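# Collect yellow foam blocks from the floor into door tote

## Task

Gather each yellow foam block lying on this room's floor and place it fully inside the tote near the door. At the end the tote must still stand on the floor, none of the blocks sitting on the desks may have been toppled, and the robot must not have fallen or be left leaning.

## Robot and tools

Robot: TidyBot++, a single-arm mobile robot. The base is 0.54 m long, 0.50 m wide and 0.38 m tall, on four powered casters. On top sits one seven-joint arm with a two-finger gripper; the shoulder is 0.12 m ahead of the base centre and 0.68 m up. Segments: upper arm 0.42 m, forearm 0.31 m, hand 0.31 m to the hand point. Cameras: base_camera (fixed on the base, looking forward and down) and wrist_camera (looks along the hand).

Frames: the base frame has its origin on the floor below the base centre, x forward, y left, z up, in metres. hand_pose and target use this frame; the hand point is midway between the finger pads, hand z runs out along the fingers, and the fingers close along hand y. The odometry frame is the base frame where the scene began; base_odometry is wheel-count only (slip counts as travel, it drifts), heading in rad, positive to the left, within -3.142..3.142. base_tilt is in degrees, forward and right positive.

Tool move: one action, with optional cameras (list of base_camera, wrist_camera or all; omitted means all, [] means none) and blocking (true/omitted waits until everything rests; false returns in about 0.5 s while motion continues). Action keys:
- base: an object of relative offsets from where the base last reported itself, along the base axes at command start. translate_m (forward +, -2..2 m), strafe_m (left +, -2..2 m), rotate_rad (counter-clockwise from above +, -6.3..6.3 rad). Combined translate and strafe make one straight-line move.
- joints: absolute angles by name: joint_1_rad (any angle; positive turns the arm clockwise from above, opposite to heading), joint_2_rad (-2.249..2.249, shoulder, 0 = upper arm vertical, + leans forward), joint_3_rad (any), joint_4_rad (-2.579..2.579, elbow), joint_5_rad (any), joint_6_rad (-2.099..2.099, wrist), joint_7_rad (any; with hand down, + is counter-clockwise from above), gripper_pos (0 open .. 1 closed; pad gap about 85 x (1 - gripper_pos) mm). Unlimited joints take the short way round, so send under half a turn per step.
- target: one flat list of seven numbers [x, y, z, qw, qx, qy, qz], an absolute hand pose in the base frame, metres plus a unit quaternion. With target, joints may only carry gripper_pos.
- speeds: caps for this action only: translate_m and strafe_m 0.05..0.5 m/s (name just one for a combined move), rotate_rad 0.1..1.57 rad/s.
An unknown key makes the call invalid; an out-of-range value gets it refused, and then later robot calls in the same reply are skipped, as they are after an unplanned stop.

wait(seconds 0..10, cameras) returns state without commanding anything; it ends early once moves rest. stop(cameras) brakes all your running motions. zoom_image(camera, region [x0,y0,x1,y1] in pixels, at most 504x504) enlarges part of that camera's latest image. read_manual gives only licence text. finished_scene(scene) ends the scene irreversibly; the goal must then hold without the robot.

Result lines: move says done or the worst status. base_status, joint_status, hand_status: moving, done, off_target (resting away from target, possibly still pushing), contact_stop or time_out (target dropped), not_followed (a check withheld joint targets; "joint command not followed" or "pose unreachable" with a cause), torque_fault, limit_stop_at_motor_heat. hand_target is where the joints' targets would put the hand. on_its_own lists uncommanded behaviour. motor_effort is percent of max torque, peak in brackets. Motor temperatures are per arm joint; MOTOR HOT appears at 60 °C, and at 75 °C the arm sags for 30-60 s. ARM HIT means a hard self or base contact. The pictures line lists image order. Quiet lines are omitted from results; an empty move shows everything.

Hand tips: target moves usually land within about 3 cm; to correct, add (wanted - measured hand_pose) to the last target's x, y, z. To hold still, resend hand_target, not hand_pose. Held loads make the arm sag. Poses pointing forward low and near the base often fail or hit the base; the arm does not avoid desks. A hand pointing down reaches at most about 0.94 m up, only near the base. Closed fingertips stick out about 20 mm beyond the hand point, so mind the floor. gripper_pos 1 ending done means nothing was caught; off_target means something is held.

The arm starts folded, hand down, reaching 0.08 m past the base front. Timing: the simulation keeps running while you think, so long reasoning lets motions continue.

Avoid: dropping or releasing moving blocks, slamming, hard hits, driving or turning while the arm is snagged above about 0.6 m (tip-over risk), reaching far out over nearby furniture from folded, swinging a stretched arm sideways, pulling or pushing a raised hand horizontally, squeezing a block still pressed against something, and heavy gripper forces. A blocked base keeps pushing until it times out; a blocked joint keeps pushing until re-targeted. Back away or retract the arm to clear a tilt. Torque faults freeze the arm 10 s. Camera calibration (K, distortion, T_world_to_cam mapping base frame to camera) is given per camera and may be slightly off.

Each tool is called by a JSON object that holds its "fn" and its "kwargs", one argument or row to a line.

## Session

{"fn": "move", "kwargs": {

}}

Scene clock: 0.00 s.
Motor temperatures (°C): [36 37 34 38 39 46 46]
base_odometry: x=+0.000 y=+0.000 heading=+0.000
base_tilt: forward=+0.4 right=-0.1
base_status: not commanded
joint_positions: joint_1_rad=+0.001 joint_2_rad=-0.331 joint_3_rad=+3.105 joint_4_rad=-2.544 joint_5_rad=+0.026 joint_6_rad=-0.913 joint_7_rad=+1.594 gripper_pos=+0.000
joint_status: not commanded
motor_effort: joint_1_rad=-1 joint_2_rad=-2 joint_3_rad=+1 joint_4_rad=+14 joint_5_rad=+0 joint_6_rad=+1 joint_7_rad=-1
hand_pose: x=+0.2385 y=-0.0022 z=+0.5801 quat_wxyz=(+0.016, +0.999, +0.036, +0.008) (m; base frame)
hand_target: x=+0.2386 y=-0.0022 z=+0.5802 quat_wxyz=(+0.016, +0.999, +0.036, +0.008) (m; base frame)
hand_status: not commanded
pictures: base_camera, wrist_camera
camera_calibration:
wrist_camera: T_world_to_cam=[[0.0850244, -0.996282, 0.0139071, -0.0250777], [-0.996308, -0.0848435, 0.0131189, 0.286568], [-0.0118902, -0.0149711, -0.999817, 0.719365], [0, 0, 0, 1]] pos_world=[0.296195, 0.0100987, 0.715823]

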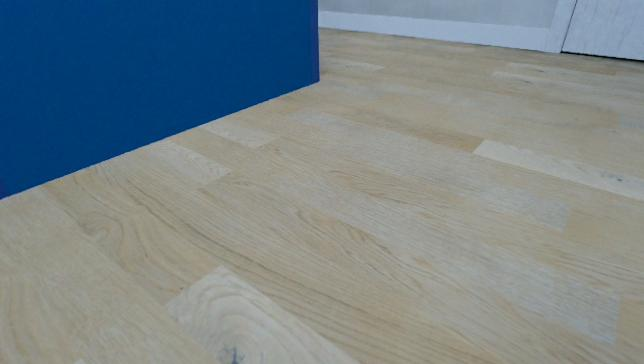

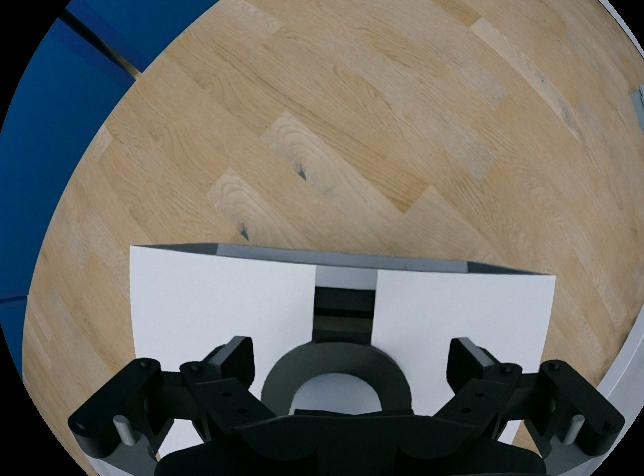

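{"fn": "move", "kwargs": {
  "base": {"rotate_rad":-0.8},
  "cameras": ["base_camera","wrist_camera"]
}}

{"fn": "move", "kwargs": {
  "base": {"rotate_rad":-2.0},
  "cameras": ["base_camera","wrist_camera"]
}}

{"fn": "move", "kwargs": {
  "base": {"rotate_rad":-1.0},
  "cameras": ["base_camera","wrist_camera"]
}}

Scene clock: 11.43 s.
move: done
base_status: done
motor_effort: joint_1_rad=-1(1) joint_2_rad=-1(3) joint_3_rad=+1(1) joint_4_rad=+14(15) joint_5_rad=+0(1) joint_6_rad=+1(1) joint_7_rad=-1(1)
pictures: base_camera, wrist_camera
camera_calibration:
wrist_camera: T_world_to_cam=[[0.0850244, -0.996282, 0.0139071, -0.0250777], [-0.996308, -0.0848435, 0.0131189, 0.286568], [-0.0118902, -0.0149711, -0.999817, 0.719365], [0, 0, 0, 1]]

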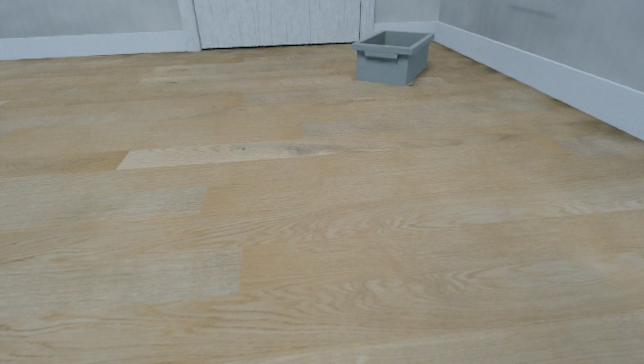

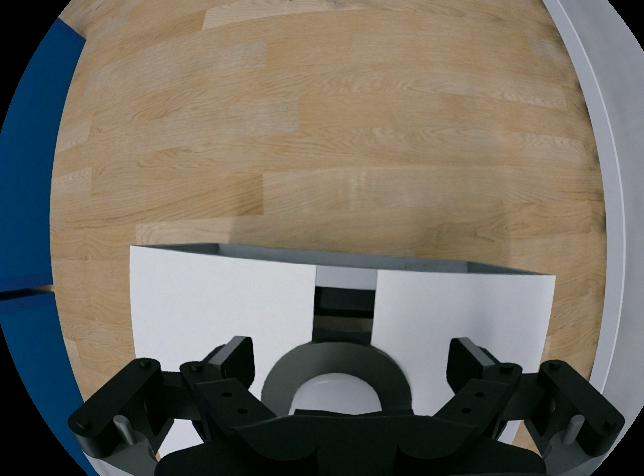

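Scene clock: 14.00 s.
move: done
base_status: done
motor_effort: joint_1_rad=-1(2) joint_2_rad=-2(2) joint_3_rad=+1(2) joint_4_rad=+14(15) joint_5_rad=+0(1) joint_6_rad=+1(1) joint_7_rad=-1(1)
pictures: base_camera, wrist_camera
camera_calibration:
wrist_camera: T_world_to_cam=[[0.0850244, -0.996282, 0.0139071, -0.0250777], [-0.996308, -0.0848435, 0.0131189, 0.286568], [-0.0118902, -0.0149711, -0.999817, 0.719365], [0, 0, 0, 1]]

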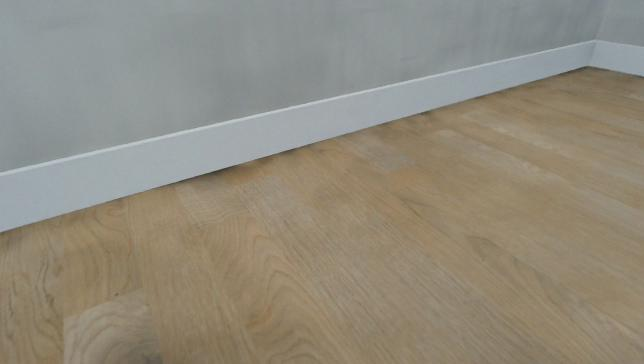

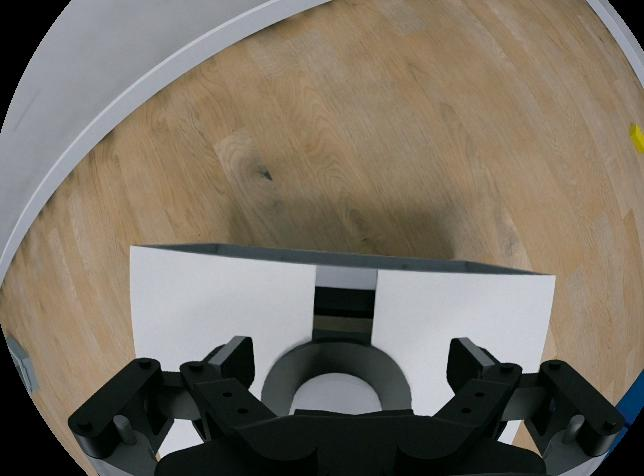

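Scene clock: 15.87 s.
move: done
base_odometry: x=+0.000 y=+0.000 heading=+2.486
base_tilt: forward=+0.4 right=-0.1
base_status: done
joint_positions: joint_1_rad=+0.001 joint_2_rad=-0.331 joint_3_rad=+3.105 joint_4_rad=-2.544 joint_5_rad=+0.026 joint_6_rad=-0.913 joint_7_rad=+1.594 gripper_pos=+0.000
motor_effort: joint_1_rad=+0(1) joint_2_rad=-2(2) joint_3_rad=+1(2) joint_4_rad=+14(15) joint_5_rad=+0(1) joint_6_rad=+0(1) joint_7_rad=-1(1)
hand_pose: x=+0.2385 y=-0.0022 z=+0.5801 quat_wxyz=(+0.016, +0.999, +0.036, +0.008) (m; base frame)
pictures: base_camera, wrist_camera
camera_calibration:
wrist_camera: T_world_to_cam=[[0.0850244, -0.996282, 0.0139071, -0.0250777], [-0.996308, -0.0848435, 0.0131189, 0.286568], [-0.0118902, -0.0149711, -0.999817, 0.719365], [0, 0, 0, 1]]

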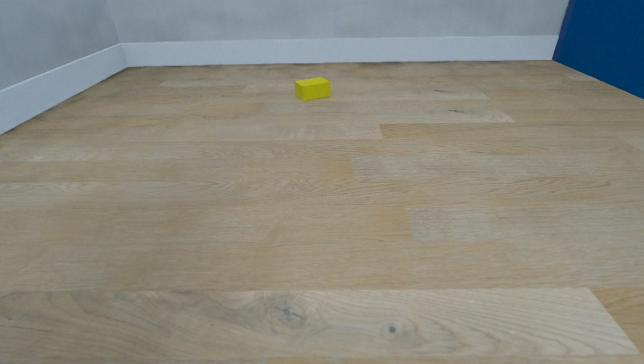

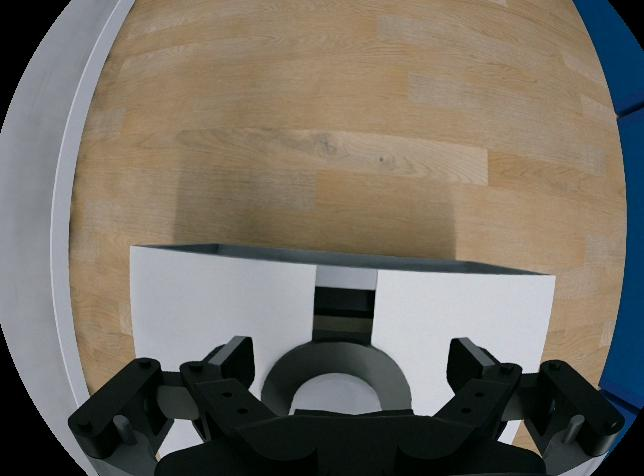

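{"fn": "move", "kwargs": {
  "base": {"translate_m":0.77, "rotate_rad":0.03},
  "target": [0.52, 0, 0.35, 0, 1, 0, 0]
}}

Scene clock: 26.23 s.
move: off_target
base_odometry: x=-0.611 y=+0.469 heading=+2.515
base_tilt: forward=+0.4 right=-0.1
base_status: done
joint_positions: joint_1_rad=+0.001 joint_2_rad=+0.848 joint_3_rad=+3.128 joint_4_rad=-2.031 joint_5_rad=+0.026 joint_6_rad=-0.320 joint_7_rad=+1.594 gripper_pos=+0.000
motor_effort: joint_1_rad=-1(2) joint_2_rad=-34(36) joint_3_rad=+0(2) joint_4_rad=+5(16) joint_5_rad=+0(1) joint_6_rad=+0(2) joint_7_rad=-1(1)
hand_pose: x=+0.4984 y=+0.0056 z=+0.3460 quat_wxyz=(-0.002, +0.999, +0.028, -0.028) (m; base frame)
hand_target: x=+0.5200 y=+0.0000 z=+0.3500 quat_wxyz=(+0.000, +1.000, +0.000, +0.000) (m; base frame)
hand_status: off_target (0.023 m and 4.6 deg from the pose sent, 0.364 m and 4.7 deg at the start)
pictures: base_camera, wrist_camera
camera_calibration:
wrist_camera: T_world_to_cam=[[0.0677705, -0.997385, -0.025099, -0.014041], [-0.99404, -0.0696537, 0.0838655, 0.523542], [-0.0853944, 0.0192658, -0.996161, 0.52368], [0, 0, 0, 1]]

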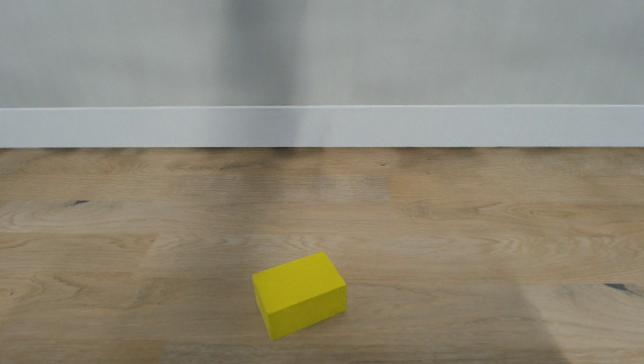

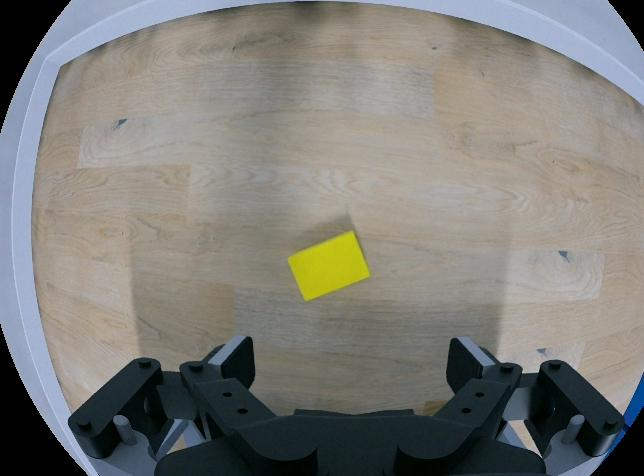

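{"fn": "move", "kwargs": {
  "target": [0.507, 0.025, 0.15, 0.02, 0.799, -0.602, 0.02]
}}

Scene clock: 43.70 s.
move: off_target
base_odometry: x=-0.611 y=+0.469 heading=+2.515
base_tilt: forward=+0.4 right=-0.1
joint_positions: joint_1_rad=-0.086 joint_2_rad=+1.361 joint_3_rad=+3.128 joint_4_rad=-1.883 joint_5_rad=-0.623 joint_6_rad=+0.058 joint_7_rad=+0.932 gripper_pos=+0.000
motor_effort: joint_1_rad=+0(2) joint_2_rad=-37(39) joint_3_rad=+0(1) joint_4_rad=-2(5) joint_5_rad=+0(0) joint_6_rad=+0(0) joint_7_rad=-1(1)
hand_pose: x=+0.4805 y=+0.0301 z=+0.1463 quat_wxyz=(+0.025, +0.833, -0.553, -0.015) (m; base frame)
hand_target: x=+0.5070 y=+0.0250 z=+0.1500 quat_wxyz=(+0.020, +0.798, -0.602, +0.020) (m; base frame)
hand_status: off_target (0.027 m and 8.0 deg from the pose sent, 0.197 m and 77.5 deg at the start)
pictures: base_camera, wrist_camera
camera_calibration:
wrist_camera: T_world_to_cam=[[-0.915829, -0.3997, 0.0386899, 0.451875], [-0.398982, 0.916615, 0.0251235, 0.217189], [-0.0455056, 0.0075723, -0.998935, 0.30428], [0, 0, 0, 1]]

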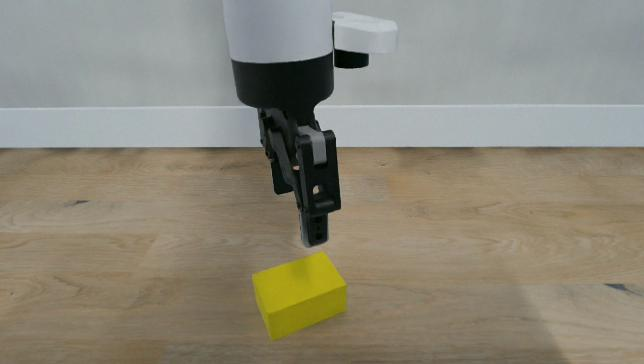

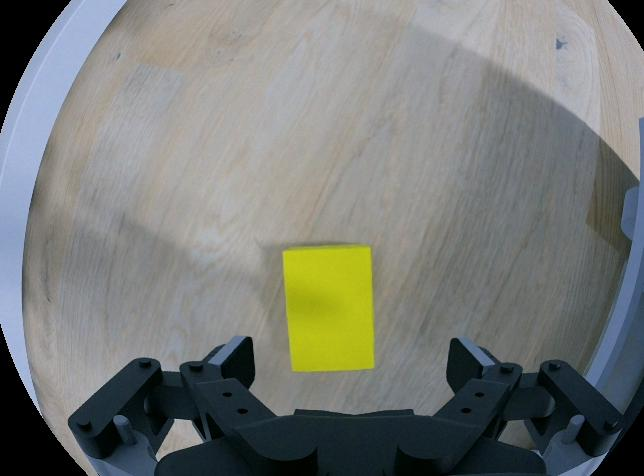

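{"fn": "move", "kwargs": {
  "target": [0.520, 0.033, 0.085, 0.02, 0.799, -0.602, 0.02]
}}

Scene clock: 62.27 s.
move: off_target
base_odometry: x=-0.611 y=+0.469 heading=+2.515
base_tilt: forward=+0.5 right=-0.1
joint_positions: joint_1_rad=-0.111 joint_2_rad=+1.519 joint_3_rad=+3.130 joint_4_rad=-1.712 joint_5_rad=-0.649 joint_6_rad=+0.060 joint_7_rad=+0.930 gripper_pos=+0.000
motor_effort: joint_1_rad=+0(1) joint_2_rad=-38(40) joint_3_rad=+0(1) joint_4_rad=-2(3) joint_5_rad=+0(0) joint_6_rad=+0(1) joint_7_rad=-1(1)
hand_pose: x=+0.4964 y=+0.0391 z=+0.0798 quat_wxyz=(+0.023, +0.832, -0.554, -0.008) (m; base frame)
hand_target: x=+0.5200 y=+0.0330 z=+0.0850 quat_wxyz=(+0.020, +0.798, -0.602, +0.020) (m; base frame)
hand_status: off_target (0.025 m and 7.4 deg from the pose sent, 0.073 m and 8.0 deg at the start)
pictures: base_camera, wrist_camera
camera_calibration:
wrist_camera: T_world_to_cam=[[-0.917947, -0.395742, 0.027583, 0.474414], [-0.395452, 0.918356, 0.0154946, 0.215881], [-0.0314629, 0.00331548, -0.999499, 0.231819], [0, 0, 0, 1]]

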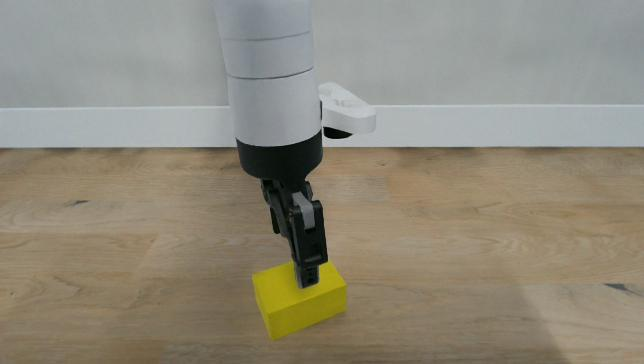

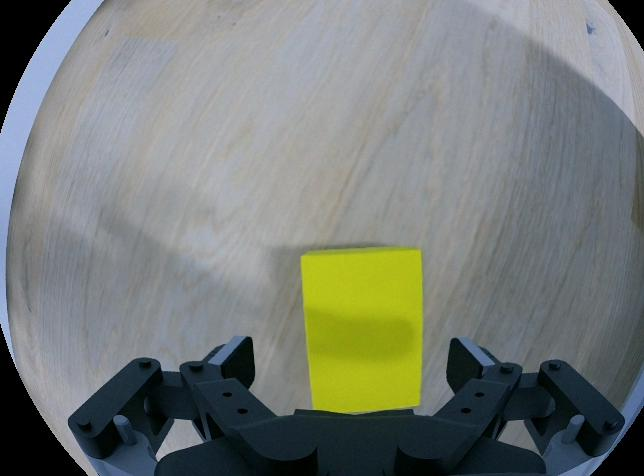

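{"fn": "move", "kwargs": {
  "target": [0.511, 0.030, 0.04, 0.02, 0.799, -0.602, 0.02]
}}

Scene clock: 69.00 s.
move: off_target
base_odometry: x=-0.611 y=+0.469 heading=+2.515
base_tilt: forward=+0.5 right=-0.1
joint_positions: joint_1_rad=-0.111 joint_2_rad=+1.631 joint_3_rad=+3.130 joint_4_rad=-1.631 joint_5_rad=-0.649 joint_6_rad=+0.086 joint_7_rad=+0.930 gripper_pos=+0.000
motor_effort: joint_1_rad=+0(1) joint_2_rad=-38(40) joint_3_rad=+0(0) joint_4_rad=-2(3) joint_5_rad=+0(0) joint_6_rad=+0(1) joint_7_rad=+0(1)
hand_pose: x=+0.4839 y=+0.0329 z=+0.0341 quat_wxyz=(+0.032, +0.832, -0.555, -0.007) (m; base frame)
hand_target: x=+0.5110 y=+0.0300 z=+0.0400 quat_wxyz=(+0.020, +0.798, -0.602, +0.020) (m; base frame)
hand_status: off_target (0.028 m and 7.4 deg from the pose sent, 0.043 m and 7.4 deg at the start)
pictures: base_camera, wrist_camera
camera_calibration:
wrist_camera: T_world_to_cam=[[-0.917738, -0.394958, 0.0420048, 0.461096], [-0.395165, 0.918603, 0.00362258, 0.217608], [-0.0400165, -0.0132742, -0.999111, 0.190362], [0, 0, 0, 1]]

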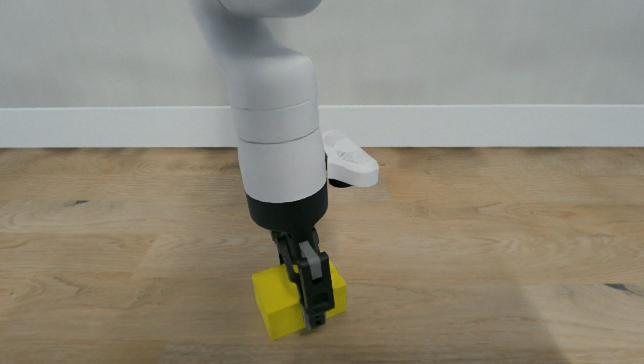

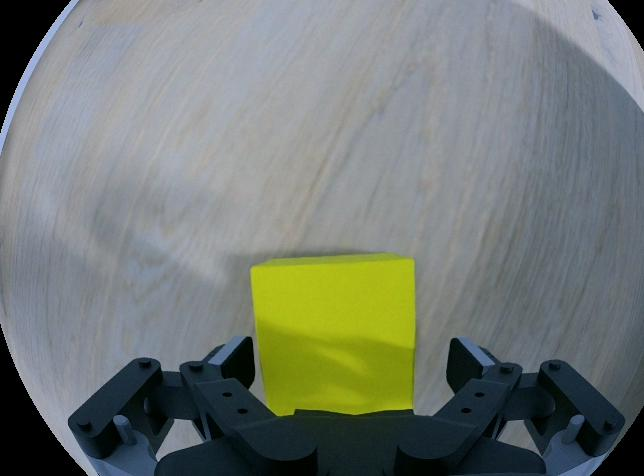

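{"fn": "move", "kwargs": {
  "joints": {"gripper_pos":0.6},
  "cameras": []
}}

{"fn": "move", "kwargs": {
  "target": [0.47, 0.0, 0.45, 0, 0.728, -0.685, 0]
}}

Scene clock: 75.40 s.
move: off_target
joint_status: gripper_pos off_target (ended at +0.397, target +0.600)
motor_effort: joint_1_rad=+0(2) joint_2_rad=-38(39) joint_3_rad=+0(1) joint_4_rad=+0(6) joint_5_rad=+0(0) joint_6_rad=+2(4) joint_7_rad=+0(1)
pictures: none

Scene clock: 77.73 s.
move: off_target
base_odometry: x=-0.610 y=+0.469 heading=+2.515
base_tilt: forward=+0.4 right=-0.1
joint_positions: joint_1_rad=-0.275 joint_2_rad=+0.575 joint_3_rad=+3.526 joint_4_rad=-2.153 joint_5_rad=-0.500 joint_6_rad=-0.459 joint_7_rad=+0.590 gripper_pos=+0.397
motor_effort: joint_1_rad=+0(1) joint_2_rad=-28(41) joint_3_rad=+3(3) joint_4_rad=+8(8) joint_5_rad=+0(0) joint_6_rad=+1(2) joint_7_rad=-1(1)
hand_pose: x=+0.4882 y=+0.0007 z=+0.4440 quat_wxyz=(-0.016, +0.738, -0.675, +0.012) (m; base frame)
hand_target: x=+0.4700 y=+0.0000 z=+0.4500 quat_wxyz=(+0.000, +0.728, -0.685, +0.000) (m; base frame)
hand_status: off_target (0.019 m and 2.8 deg from the pose sent, 0.416 m and 19.4 deg at the start)
pictures: base_camera, wrist_camera
camera_calibration:
wrist_camera: T_world_to_cam=[[-0.993126, -0.101387, -0.0584967, 0.516398], [-0.103262, 0.994203, 0.0299657, 0.0930838], [0.0551194, 0.0358003, -0.997838, 0.552618], [0, 0, 0, 1]]

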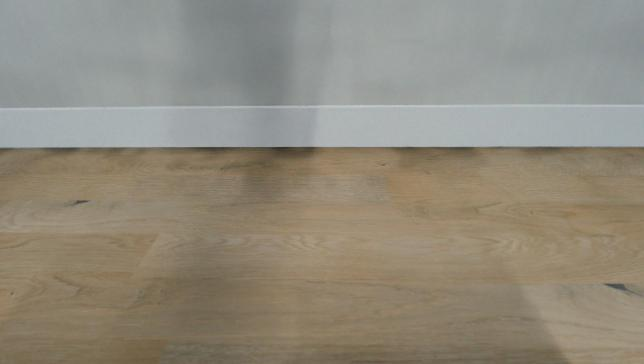

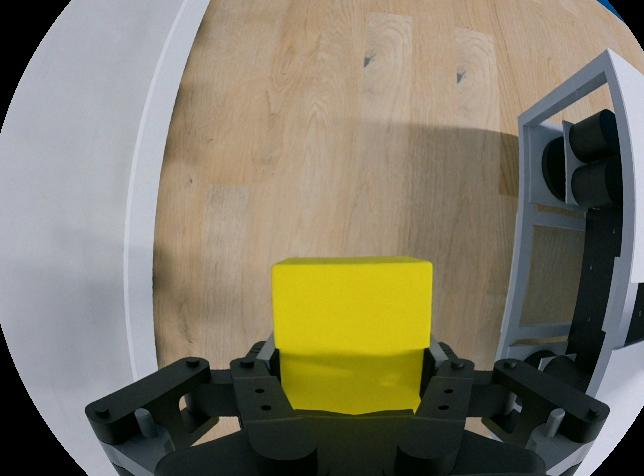

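{"fn": "move", "kwargs": {
  "base": {"rotate_rad":2.913},
  "speeds": {"rotate_rad":1.2},
  "cameras": []
}}

{"fn": "move", "kwargs": {
  "base": {"translate_m":1.45}
}}

Scene clock: 101.00 s.
move: done
base_status: done
motor_effort: joint_1_rad=+0(4) joint_2_rad=-29(29) joint_3_rad=+3(5) joint_4_rad=+8(8) joint_5_rad=+0(1) joint_6_rad=+1(1) joint_7_rad=-1(1)
pictures: none

Scene clock: 104.57 s.
move: done
base_odometry: x=+0.340 y=-0.626 heading=-0.855
base_tilt: forward=+0.4 right=-0.1
base_status: done
joint_positions: joint_1_rad=-0.291 joint_2_rad=+0.571 joint_3_rad=+3.536 joint_4_rad=-2.162 joint_5_rad=-0.496 joint_6_rad=-0.469 joint_7_rad=+0.588 gripper_pos=+0.397
motor_effort: joint_1_rad=-1(2) joint_2_rad=-28(30) joint_3_rad=+3(4) joint_4_rad=+8(10) joint_5_rad=+0(1) joint_6_rad=+0(1) joint_7_rad=-1(1)
hand_pose: x=+0.4812 y=+0.0038 z=+0.4443 quat_wxyz=(-0.011, +0.741, -0.672, +0.007) (m; base frame)
pictures: base_camera, wrist_camera
camera_calibration:
wrist_camera: T_world_to_cam=[[-0.992942, -0.109743, -0.0449628, 0.503634], [-0.111184, 0.99332, 0.0308847, 0.0927224], [0.041273, 0.0356658, -0.998511, 0.560146], [0, 0, 0, 1]]

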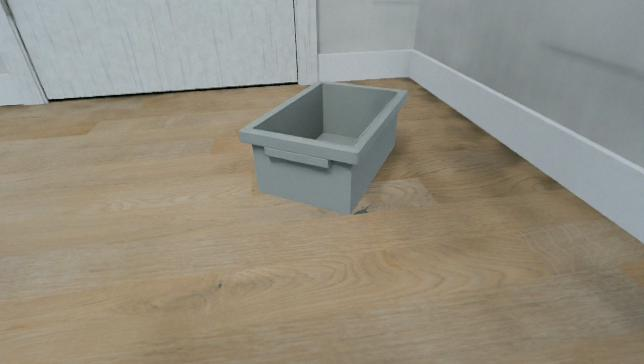

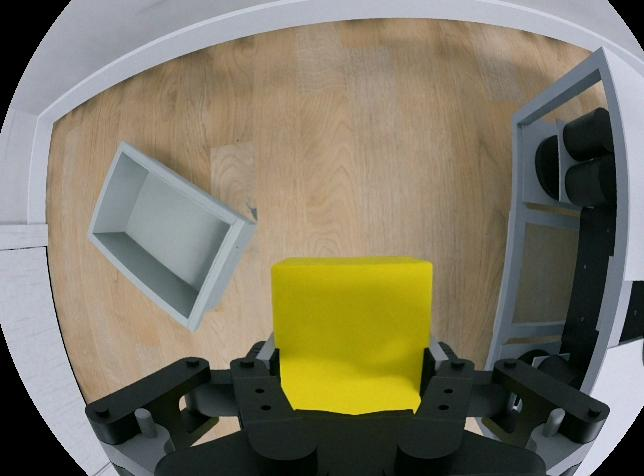

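{"fn": "move", "kwargs": {
  "base": {"translate_m":0.27},
  "target": [0.565, 0.005, 0.28, 0, 0.492, -0.870, 0]
}}

Scene clock: 128.00 s.
move: off_target
base_odometry: x=+0.518 y=-0.830 heading=-0.854
base_tilt: forward=+0.4 right=-0.1
base_status: done
joint_positions: joint_1_rad=-0.255 joint_2_rad=+1.076 joint_3_rad=+3.497 joint_4_rad=-1.861 joint_5_rad=-0.815 joint_6_rad=-0.424 joint_7_rad=+0.301 gripper_pos=+0.397
motor_effort: joint_1_rad=+0(2) joint_2_rad=-38(40) joint_3_rad=+5(5) joint_4_rad=+3(10) joint_5_rad=+0(1) joint_6_rad=+0(1) joint_7_rad=-1(1)
hand_pose: x=+0.5392 y=+0.0030 z=+0.2757 quat_wxyz=(+0.030, +0.549, -0.835, -0.013) (m; base frame)
hand_target: x=+0.5650 y=+0.0050 z=+0.2800 quat_wxyz=(+0.000, +0.492, -0.870, +0.000) (m; base frame)
hand_status: off_target (0.026 m and 8.5 deg from the pose sent, 0.184 m and 36.7 deg at the start)
pictures: base_camera, wrist_camera
camera_calibration:
wrist_camera: T_world_to_cam=[[-0.921974, 0.385638, 0.0353153, 0.491755], [0.385591, 0.922631, -0.00840652, -0.151694], [-0.0358249, 0.00586669, -0.999341, 0.431331], [0, 0, 0, 1]]

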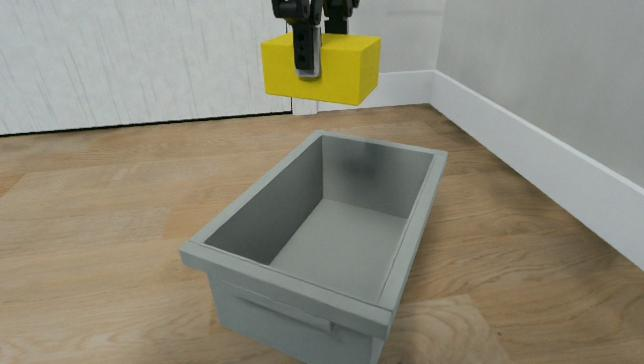

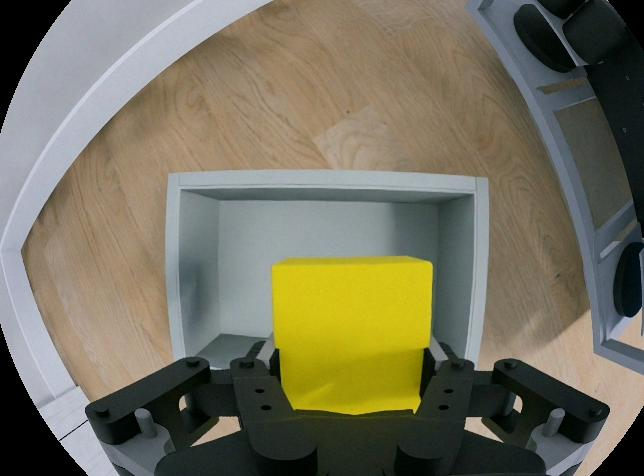

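{"fn": "move", "kwargs": {
  "target": [0.572, 0.002, 0.15, 0, 0.492, -0.870, 0],
  "cameras": []
}}

{"fn": "move", "kwargs": {
  "target": [0.575, 0.0, 0.06, 0, 0.492, -0.870, 0]
}}

Scene clock: 141.37 s.
move: off_target
motor_effort: joint_1_rad=-1(2) joint_2_rad=-40(43) joint_3_rad=+3(5) joint_4_rad=+2(4) joint_5_rad=+0(1) joint_6_rad=+0(0) joint_7_rad=-1(1)
hand_status: off_target (0.032 m and 4.0 deg from the pose sent, 0.130 m and 8.5 deg at the start)
pictures: none

Scene clock: 142.90 s.
move: off_target
base_odometry: x=+0.518 y=-0.830 heading=-0.854
base_tilt: forward=+0.4 right=-0.1
joint_positions: joint_1_rad=-0.125 joint_2_rad=+1.592 joint_3_rad=+3.320 joint_4_rad=-1.486 joint_5_rad=-0.952 joint_6_rad=-0.227 joint_7_rad=+0.300 gripper_pos=+0.397
motor_effort: joint_1_rad=-1(2) joint_2_rad=-40(44) joint_3_rad=+3(3) joint_4_rad=+1(2) joint_5_rad=+0(0) joint_6_rad=+0(0) joint_7_rad=-1(1)
hand_pose: x=+0.5424 y=+0.0001 z=+0.0514 quat_wxyz=(+0.030, +0.500, -0.865, -0.016) (m; base frame)
hand_target: x=+0.5750 y=+0.0000 z=+0.0600 quat_wxyz=(+0.000, +0.492, -0.870, +0.000) (m; base frame)
hand_status: off_target (0.034 m and 4.0 deg from the pose sent, 0.089 m and 4.0 deg at the start)
pictures: base_camera, wrist_camera
camera_calibration:
wrist_camera: T_world_to_cam=[[-0.871343, 0.489154, 0.0385906, 0.47604], [0.489216, 0.872122, -0.00846571, -0.208264], [-0.0377967, 0.0115026, -0.999219, 0.208392], [0, 0, 0, 1]]

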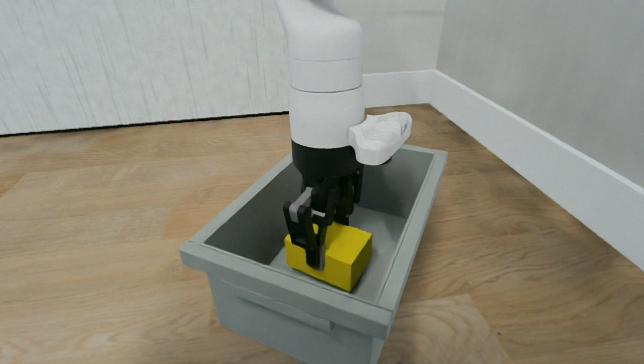

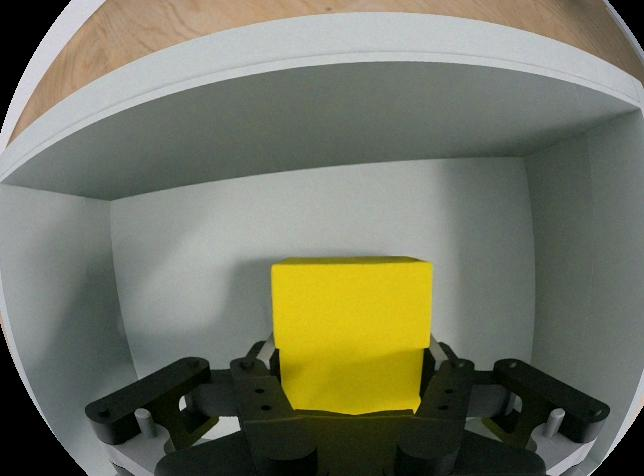

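{"fn": "move", "kwargs": {
  "target": [0.575, 0.0, 0.044, 0, 0.492, -0.870, 0],
  "cameras": []
}}

{"fn": "move", "kwargs": {
  "joints": {"gripper_pos":0.1},
  "cameras": []
}}

{"fn": "move", "kwargs": {
  "target": [0.575, 0.0, 0.3, 0, 0.492, -0.870, 0]
}}

Scene clock: 150.37 s.
move: off_target
motor_effort: joint_1_rad=-1(1) joint_2_rad=-41(42) joint_3_rad=+3(3) joint_4_rad=+1(2) joint_5_rad=+0(0) joint_6_rad=+0(0) joint_7_rad=-1(1)
hand_status: off_target (0.023 m and 3.3 deg from the pose sent, 0.033 m and 4.0 deg at the start)
pictures: none

Scene clock: 151.20 s.
move: done
joint_status: all done
motor_effort: joint_1_rad=+0(1) joint_2_rad=-41(41) joint_3_rad=+3(3) joint_4_rad=+1(2) joint_5_rad=+0(0) joint_6_rad=+0(0) joint_7_rad=-1(1)
pictures: none

Scene clock: 153.00 s.
move: off_target
base_odometry: x=+0.518 y=-0.830 heading=-0.854
base_tilt: forward=+0.5 right=-0.1
joint_positions: joint_1_rad=-0.229 joint_2_rad=+1.057 joint_3_rad=+3.499 joint_4_rad=-1.806 joint_5_rad=-0.863 joint_6_rad=-0.411 joint_7_rad=+0.245 gripper_pos=+0.100
motor_effort: joint_1_rad=-1(2) joint_2_rad=-39(45) joint_3_rad=+5(5) joint_4_rad=+5(6) joint_5_rad=+0(0) joint_6_rad=+0(1) joint_7_rad=-1(1)
hand_pose: x=+0.5864 y=-0.0024 z=+0.2881 quat_wxyz=(-0.013, +0.502, -0.865, +0.007) (m; base frame)
hand_target: x=+0.5750 y=+0.0000 z=+0.3000 quat_wxyz=(+0.000, +0.492, -0.870, +0.000) (m; base frame)
hand_status: off_target (0.017 m and 2.1 deg from the pose sent, 0.261 m and 3.3 deg at the start)
pictures: base_camera, wrist_camera
camera_calibration:
wrist_camera: T_world_to_cam=[[-0.873355, 0.48507, -0.0442605, 0.531506], [0.483486, 0.874341, 0.0420648, -0.236819], [0.0591031, 0.0153381, -0.998134, 0.389484], [0, 0, 0, 1]]

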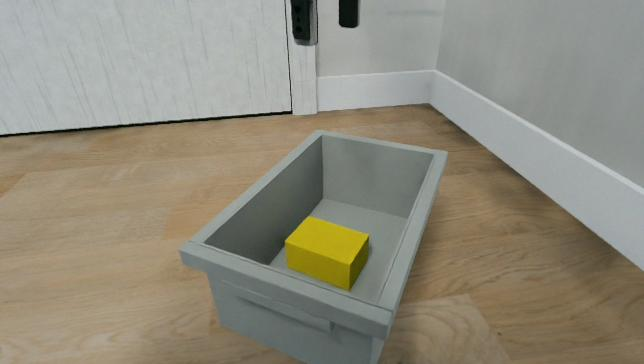

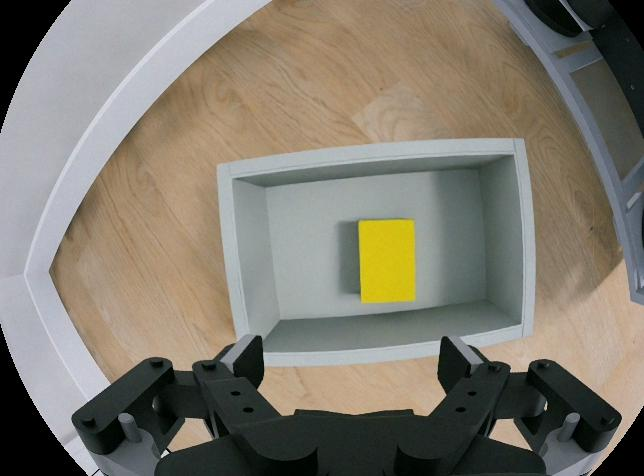

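{"fn": "move", "kwargs": {
  "base": {"translate_m":-0.3},
  "joints": {"joint_1_rad":0.0,"joint_2_rad":-0.331,"joint_3_rad":3.105,"joint_4_rad":-2.544,"joint_5_rad":0.026,"joint_6_rad":-0.913,"joint_7_rad":1.594},
  "cameras": []
}}

{"fn": "move", "kwargs": {
  "base": {"rotate_rad":1.77},
  "cameras": []
}}

{"fn": "move", "kwargs": {
  "base": {"translate_m":0.46}
}}

{"fn": "move", "kwargs": {
  "base": {"strafe_m":-1.0}
}}

Scene clock: 179.20 s.
move: done
base_status: done
joint_status: all done
motor_effort: joint_1_rad=-1(3) joint_2_rad=-3(41) joint_3_rad=+1(6) joint_4_rad=+15(16) joint_5_rad=+0(2) joint_6_rad=+1(2) joint_7_rad=-1(2)
pictures: none

Scene clock: 181.60 s.
move: done
base_status: done
motor_effort: joint_1_rad=+0(2) joint_2_rad=-3(3) joint_3_rad=+1(2) joint_4_rad=+15(15) joint_5_rad=+0(1) joint_6_rad=+1(1) joint_7_rad=-1(1)
pictures: none

Scene clock: 183.67 s.
move: done
base_status: done
motor_effort: joint_1_rad=-1(1) joint_2_rad=-2(5) joint_3_rad=+1(1) joint_4_rad=+15(16) joint_5_rad=+0(0) joint_6_rad=+1(2) joint_7_rad=+0(1)

Scene clock: 186.63 s.
move: done
base_odometry: x=+1.394 y=-0.846 heading=+0.918
base_tilt: forward=+0.4 right=-0.1
base_status: done
joint_positions: joint_1_rad=-0.016 joint_2_rad=-0.324 joint_3_rad=+3.118 joint_4_rad=-2.535 joint_5_rad=-0.023 joint_6_rad=-0.882 joint_7_rad=+1.517 gripper_pos=+0.100
motor_effort: joint_1_rad=-1(2) joint_2_rad=-3(3) joint_3_rad=+1(2) joint_4_rad=+14(15) joint_5_rad=+0(1) joint_6_rad=+1(1) joint_7_rad=-1(1)
hand_pose: x=+0.2517 y=+0.0111 z=+0.5819 quat_wxyz=(-0.006, +1.000, -0.015, +0.024) (m; base frame)
pictures: base_camera, wrist_camera
camera_calibration:
wrist_camera: T_world_to_cam=[[-0.0159964, -0.999354, -0.0321768, 0.0393568], [-0.999649, 0.0166643, -0.0205968, 0.320166], [0.0211197, 0.031836, -0.99927, 0.712306], [0, 0, 0, 1]]

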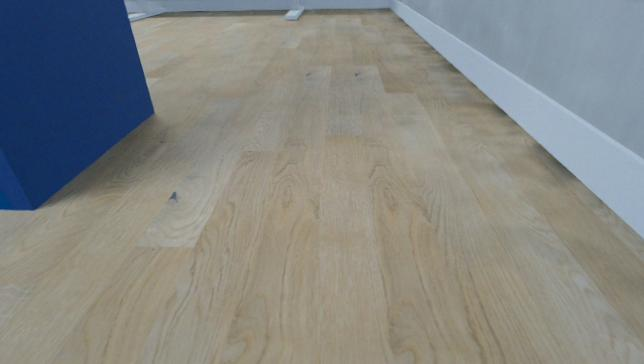

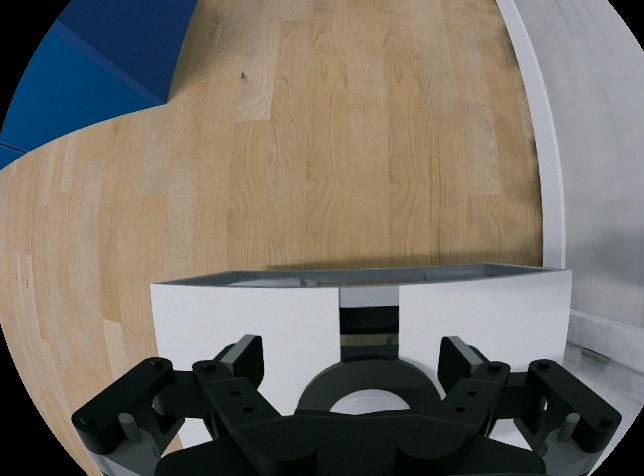

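{"fn": "move", "kwargs": {
  "base": {"translate_m":1.75},
  "cameras": []
}}

{"fn": "move", "kwargs": {
  "base": {"rotate_rad":1.2}
}}

{"fn": "move", "kwargs": {
  "base": {"rotate_rad":0.8}
}}

Scene clock: 205.67 s.
move: done
base_status: done
motor_effort: joint_1_rad=+0(1) joint_2_rad=-2(4) joint_3_rad=+1(1) joint_4_rad=+14(16) joint_5_rad=+0(1) joint_6_rad=+1(2) joint_7_rad=-1(1)
pictures: none

Scene clock: 207.70 s.
move: done
base_status: done
motor_effort: joint_1_rad=+0(1) joint_2_rad=-2(3) joint_3_rad=+1(2) joint_4_rad=+15(15) joint_5_rad=+0(1) joint_6_rad=+1(1) joint_7_rad=-1(1)

Scene clock: 209.40 s.
move: done
base_odometry: x=+2.458 y=+0.544 heading=+2.915
base_tilt: forward=+0.4 right=-0.1
base_status: done
joint_positions: joint_1_rad=-0.015 joint_2_rad=-0.327 joint_3_rad=+3.117 joint_4_rad=-2.536 joint_5_rad=-0.022 joint_6_rad=-0.884 joint_7_rad=+1.517 gripper_pos=+0.100
motor_effort: joint_1_rad=-1(1) joint_2_rad=-2(3) joint_3_rad=+1(2) joint_4_rad=+14(15) joint_5_rad=+0(1) joint_6_rad=+1(1) joint_7_rad=+0(1)
hand_pose: x=+0.2508 y=+0.0108 z=+0.5819 quat_wxyz=(-0.006, +1.000, -0.014, +0.024) (m; base frame)
pictures: base_camera, wrist_camera
camera_calibration:
wrist_camera: T_world_to_cam=[[-0.0154679, -0.999397, -0.0310892, 0.0382536], [-0.99965, 0.0161243, -0.020974, 0.319487], [0.0214627, 0.0307539, -0.999297, 0.712292], [0, 0, 0, 1]]

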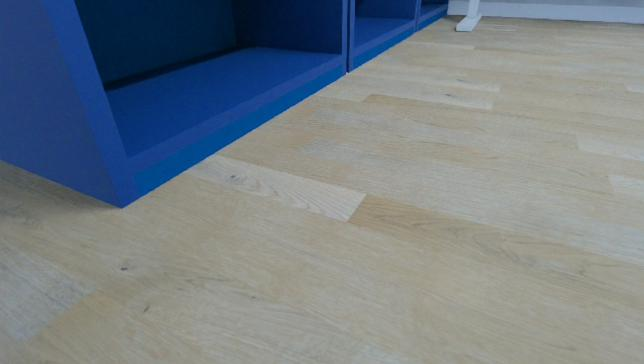

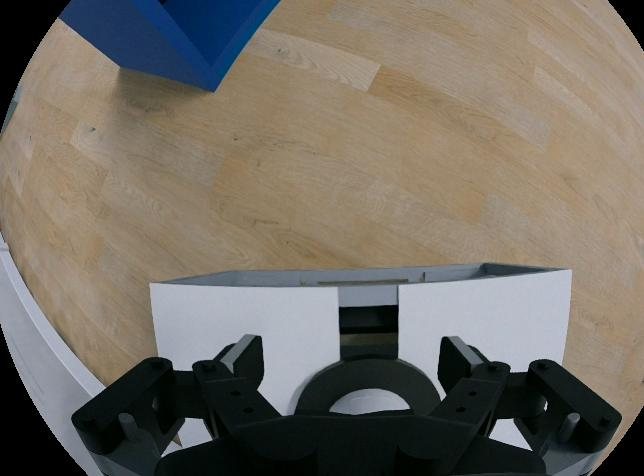

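{"fn": "move", "kwargs": {
  "base": {"rotate_rad":-0.8},
  "cameras": ["base_camera","wrist_camera"]
}}

{"fn": "move", "kwargs": {
  "base": {"rotate_rad":-0.9},
  "cameras": ["base_camera","wrist_camera"]
}}

Scene clock: 227.03 s.
move: done
base_status: done
motor_effort: joint_1_rad=+0(1) joint_2_rad=-2(3) joint_3_rad=+1(2) joint_4_rad=+14(15) joint_5_rad=+0(1) joint_6_rad=+1(1) joint_7_rad=-1(1)
pictures: base_camera, wrist_camera
camera_calibration:
wrist_camera: T_world_to_cam=[[-0.0159805, -0.999406, -0.0305428, 0.0377823], [-0.999641, 0.016626, -0.0210002, 0.319513], [0.0214955, 0.0301963, -0.999313, 0.712306], [0, 0, 0, 1]]

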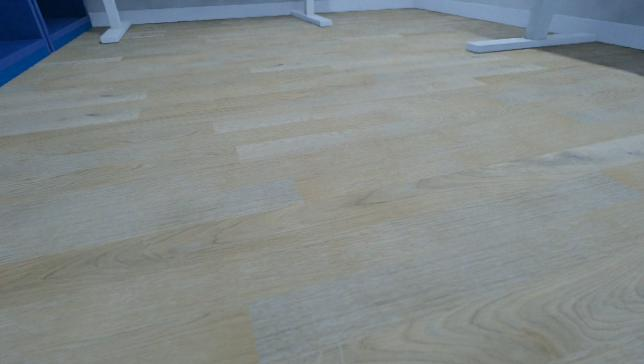

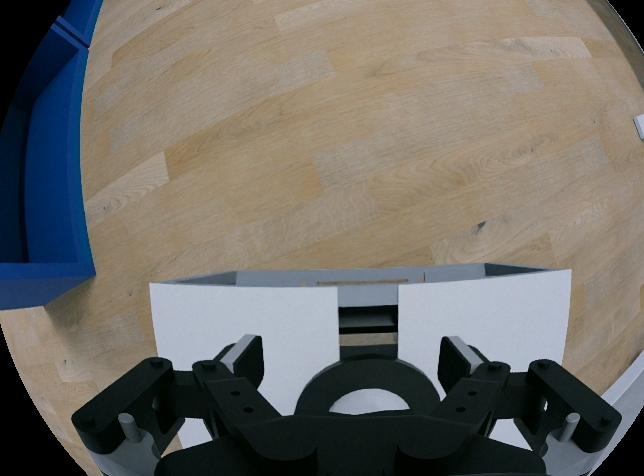

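Scene clock: 228.83 s.
move: done
base_odometry: x=+2.458 y=+0.544 heading=+1.218
base_tilt: forward=+0.4 right=-0.1
base_status: done
joint_positions: joint_1_rad=-0.014 joint_2_rad=-0.327 joint_3_rad=+3.117 joint_4_rad=-2.536 joint_5_rad=-0.021 joint_6_rad=-0.884 joint_7_rad=+1.517 gripper_pos=+0.100
motor_effort: joint_1_rad=+0(2) joint_2_rad=-2(3) joint_3_rad=+1(2) joint_4_rad=+15(15) joint_5_rad=+0(1) joint_6_rad=+1(1) joint_7_rad=+0(1)
hand_pose: x=+0.2509 y=+0.0104 z=+0.5819 quat_wxyz=(-0.005, +1.000, -0.015, +0.024) (m; base frame)
pictures: base_camera, wrist_camera
camera_calibration:
wrist_camera: T_world_to_cam=[[-0.0160439, -0.999411, -0.0303287, 0.0375857], [-0.99964, 0.0166852, -0.0210101, 0.319522], [0.0215038, 0.0299807, -0.999319, 0.712311], [0, 0, 0, 1]]

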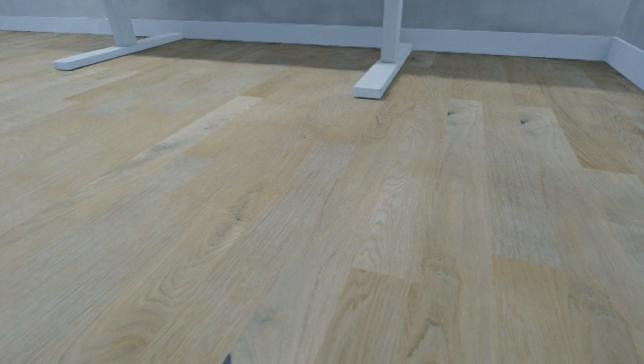

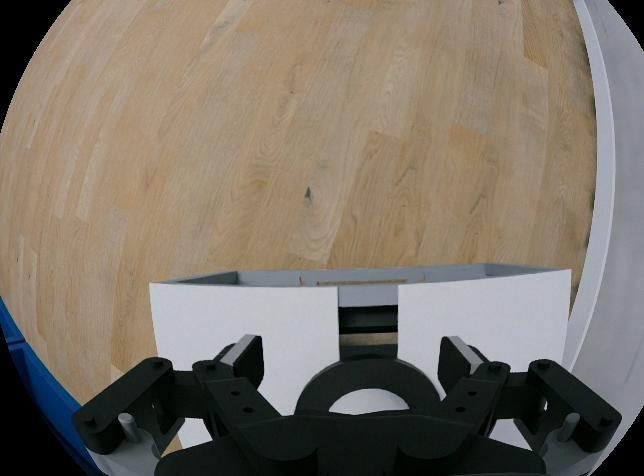

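{"fn": "move", "kwargs": {
  "base": {"rotate_rad":1.0},
  "cameras": []
}}

{"fn": "move", "kwargs": {
  "base": {"translate_m":1.1},
  "cameras": ["base_camera","wrist_camera"]
}}

{"fn": "move", "kwargs": {
  "base": {"rotate_rad":1.0},
  "cameras": ["base_camera","wrist_camera"]
}}

{"fn": "move", "kwargs": {
  "base": {"rotate_rad":-2.0},
  "cameras": ["base_camera","wrist_camera"]
}}

Scene clock: 254.40 s.
move: done
base_status: done
motor_effort: joint_1_rad=+0(2) joint_2_rad=-2(3) joint_3_rad=+1(2) joint_4_rad=+14(15) joint_5_rad=+0(1) joint_6_rad=+1(1) joint_7_rad=-1(1)
pictures: none

Scene clock: 257.53 s.
move: done
base_status: done
motor_effort: joint_1_rad=-1(1) joint_2_rad=-2(4) joint_3_rad=+1(1) joint_4_rad=+14(16) joint_5_rad=+0(1) joint_6_rad=+1(2) joint_7_rad=-1(1)
pictures: base_camera, wrist_camera
camera_calibration:
wrist_camera: T_world_to_cam=[[-0.0153385, -0.999443, -0.0296542, 0.0369136], [-0.999666, 0.0159449, -0.0203203, 0.318408], [0.0207818, 0.0293327, -0.999354, 0.712434], [0, 0, 0, 1]]

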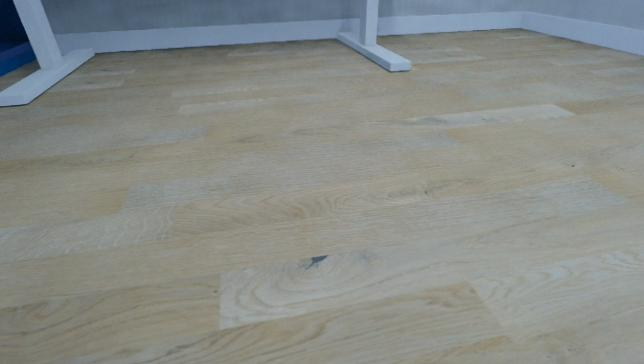

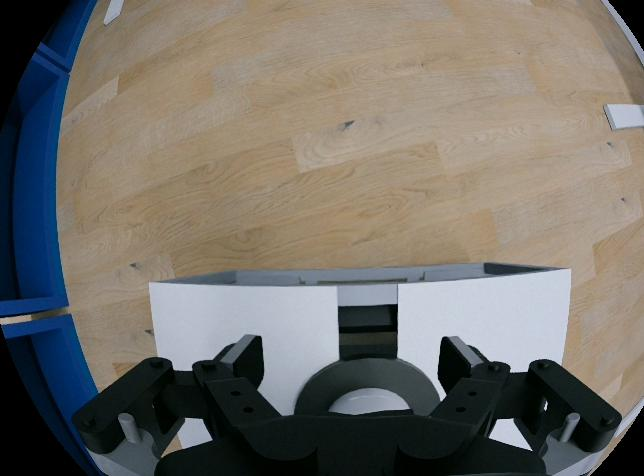

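Scene clock: 259.40 s.
move: done
base_status: done
motor_effort: joint_1_rad=-1(2) joint_2_rad=-2(3) joint_3_rad=+1(1) joint_4_rad=+15(15) joint_5_rad=+0(1) joint_6_rad=+1(1) joint_7_rad=+0(1)
pictures: base_camera, wrist_camera
camera_calibration:
wrist_camera: T_world_to_cam=[[-0.0151357, -0.999452, -0.0294371, 0.0366757], [-0.999669, 0.0157378, -0.0203307, 0.318419], [0.0207828, 0.0291196, -0.99936, 0.712441], [0, 0, 0, 1]]

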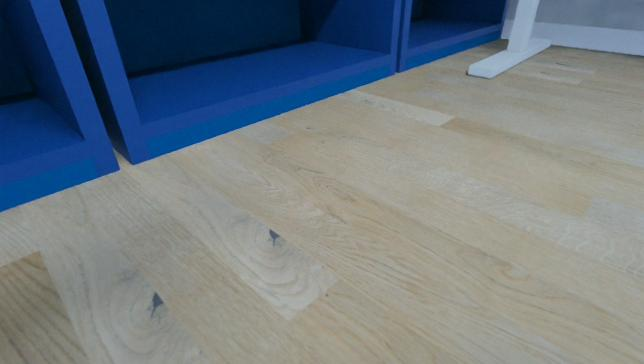

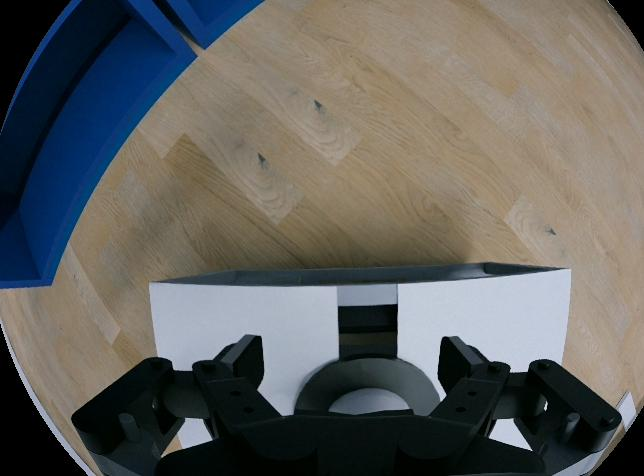

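Scene clock: 262.13 s.
move: done
base_odometry: x=+1.795 y=+1.423 heading=+1.218
base_tilt: forward=+0.4 right=-0.1
base_status: done
joint_positions: joint_1_rad=-0.013 joint_2_rad=-0.329 joint_3_rad=+3.116 joint_4_rad=-2.537 joint_5_rad=-0.020 joint_6_rad=-0.885 joint_7_rad=+1.517 gripper_pos=+0.100
motor_effort: joint_1_rad=-1(2) joint_2_rad=-2(3) joint_3_rad=+1(2) joint_4_rad=+14(15) joint_5_rad=+0(1) joint_6_rad=+1(1) joint_7_rad=-1(1)
hand_pose: x=+0.2501 y=+0.0102 z=+0.5818 quat_wxyz=(-0.005, +1.000, -0.014, +0.024) (m; base frame)
pictures: base_camera, wrist_camera
camera_calibration:
wrist_camera: T_world_to_cam=[[-0.015044, -0.999461, -0.0291834, 0.0364193], [-0.999671, 0.0156411, -0.0203424, 0.318431], [0.0207879, 0.0288678, -0.999367, 0.712448], [0, 0, 0, 1]]

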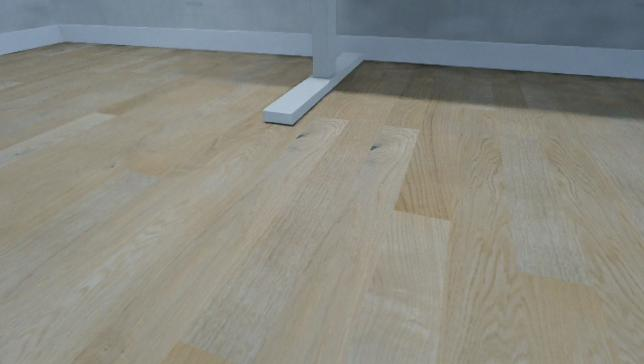

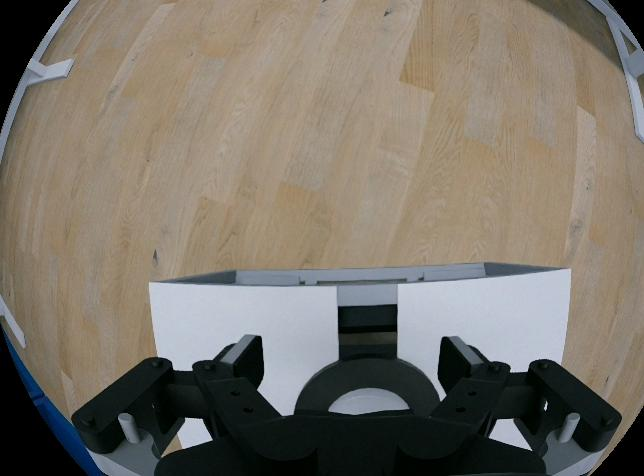

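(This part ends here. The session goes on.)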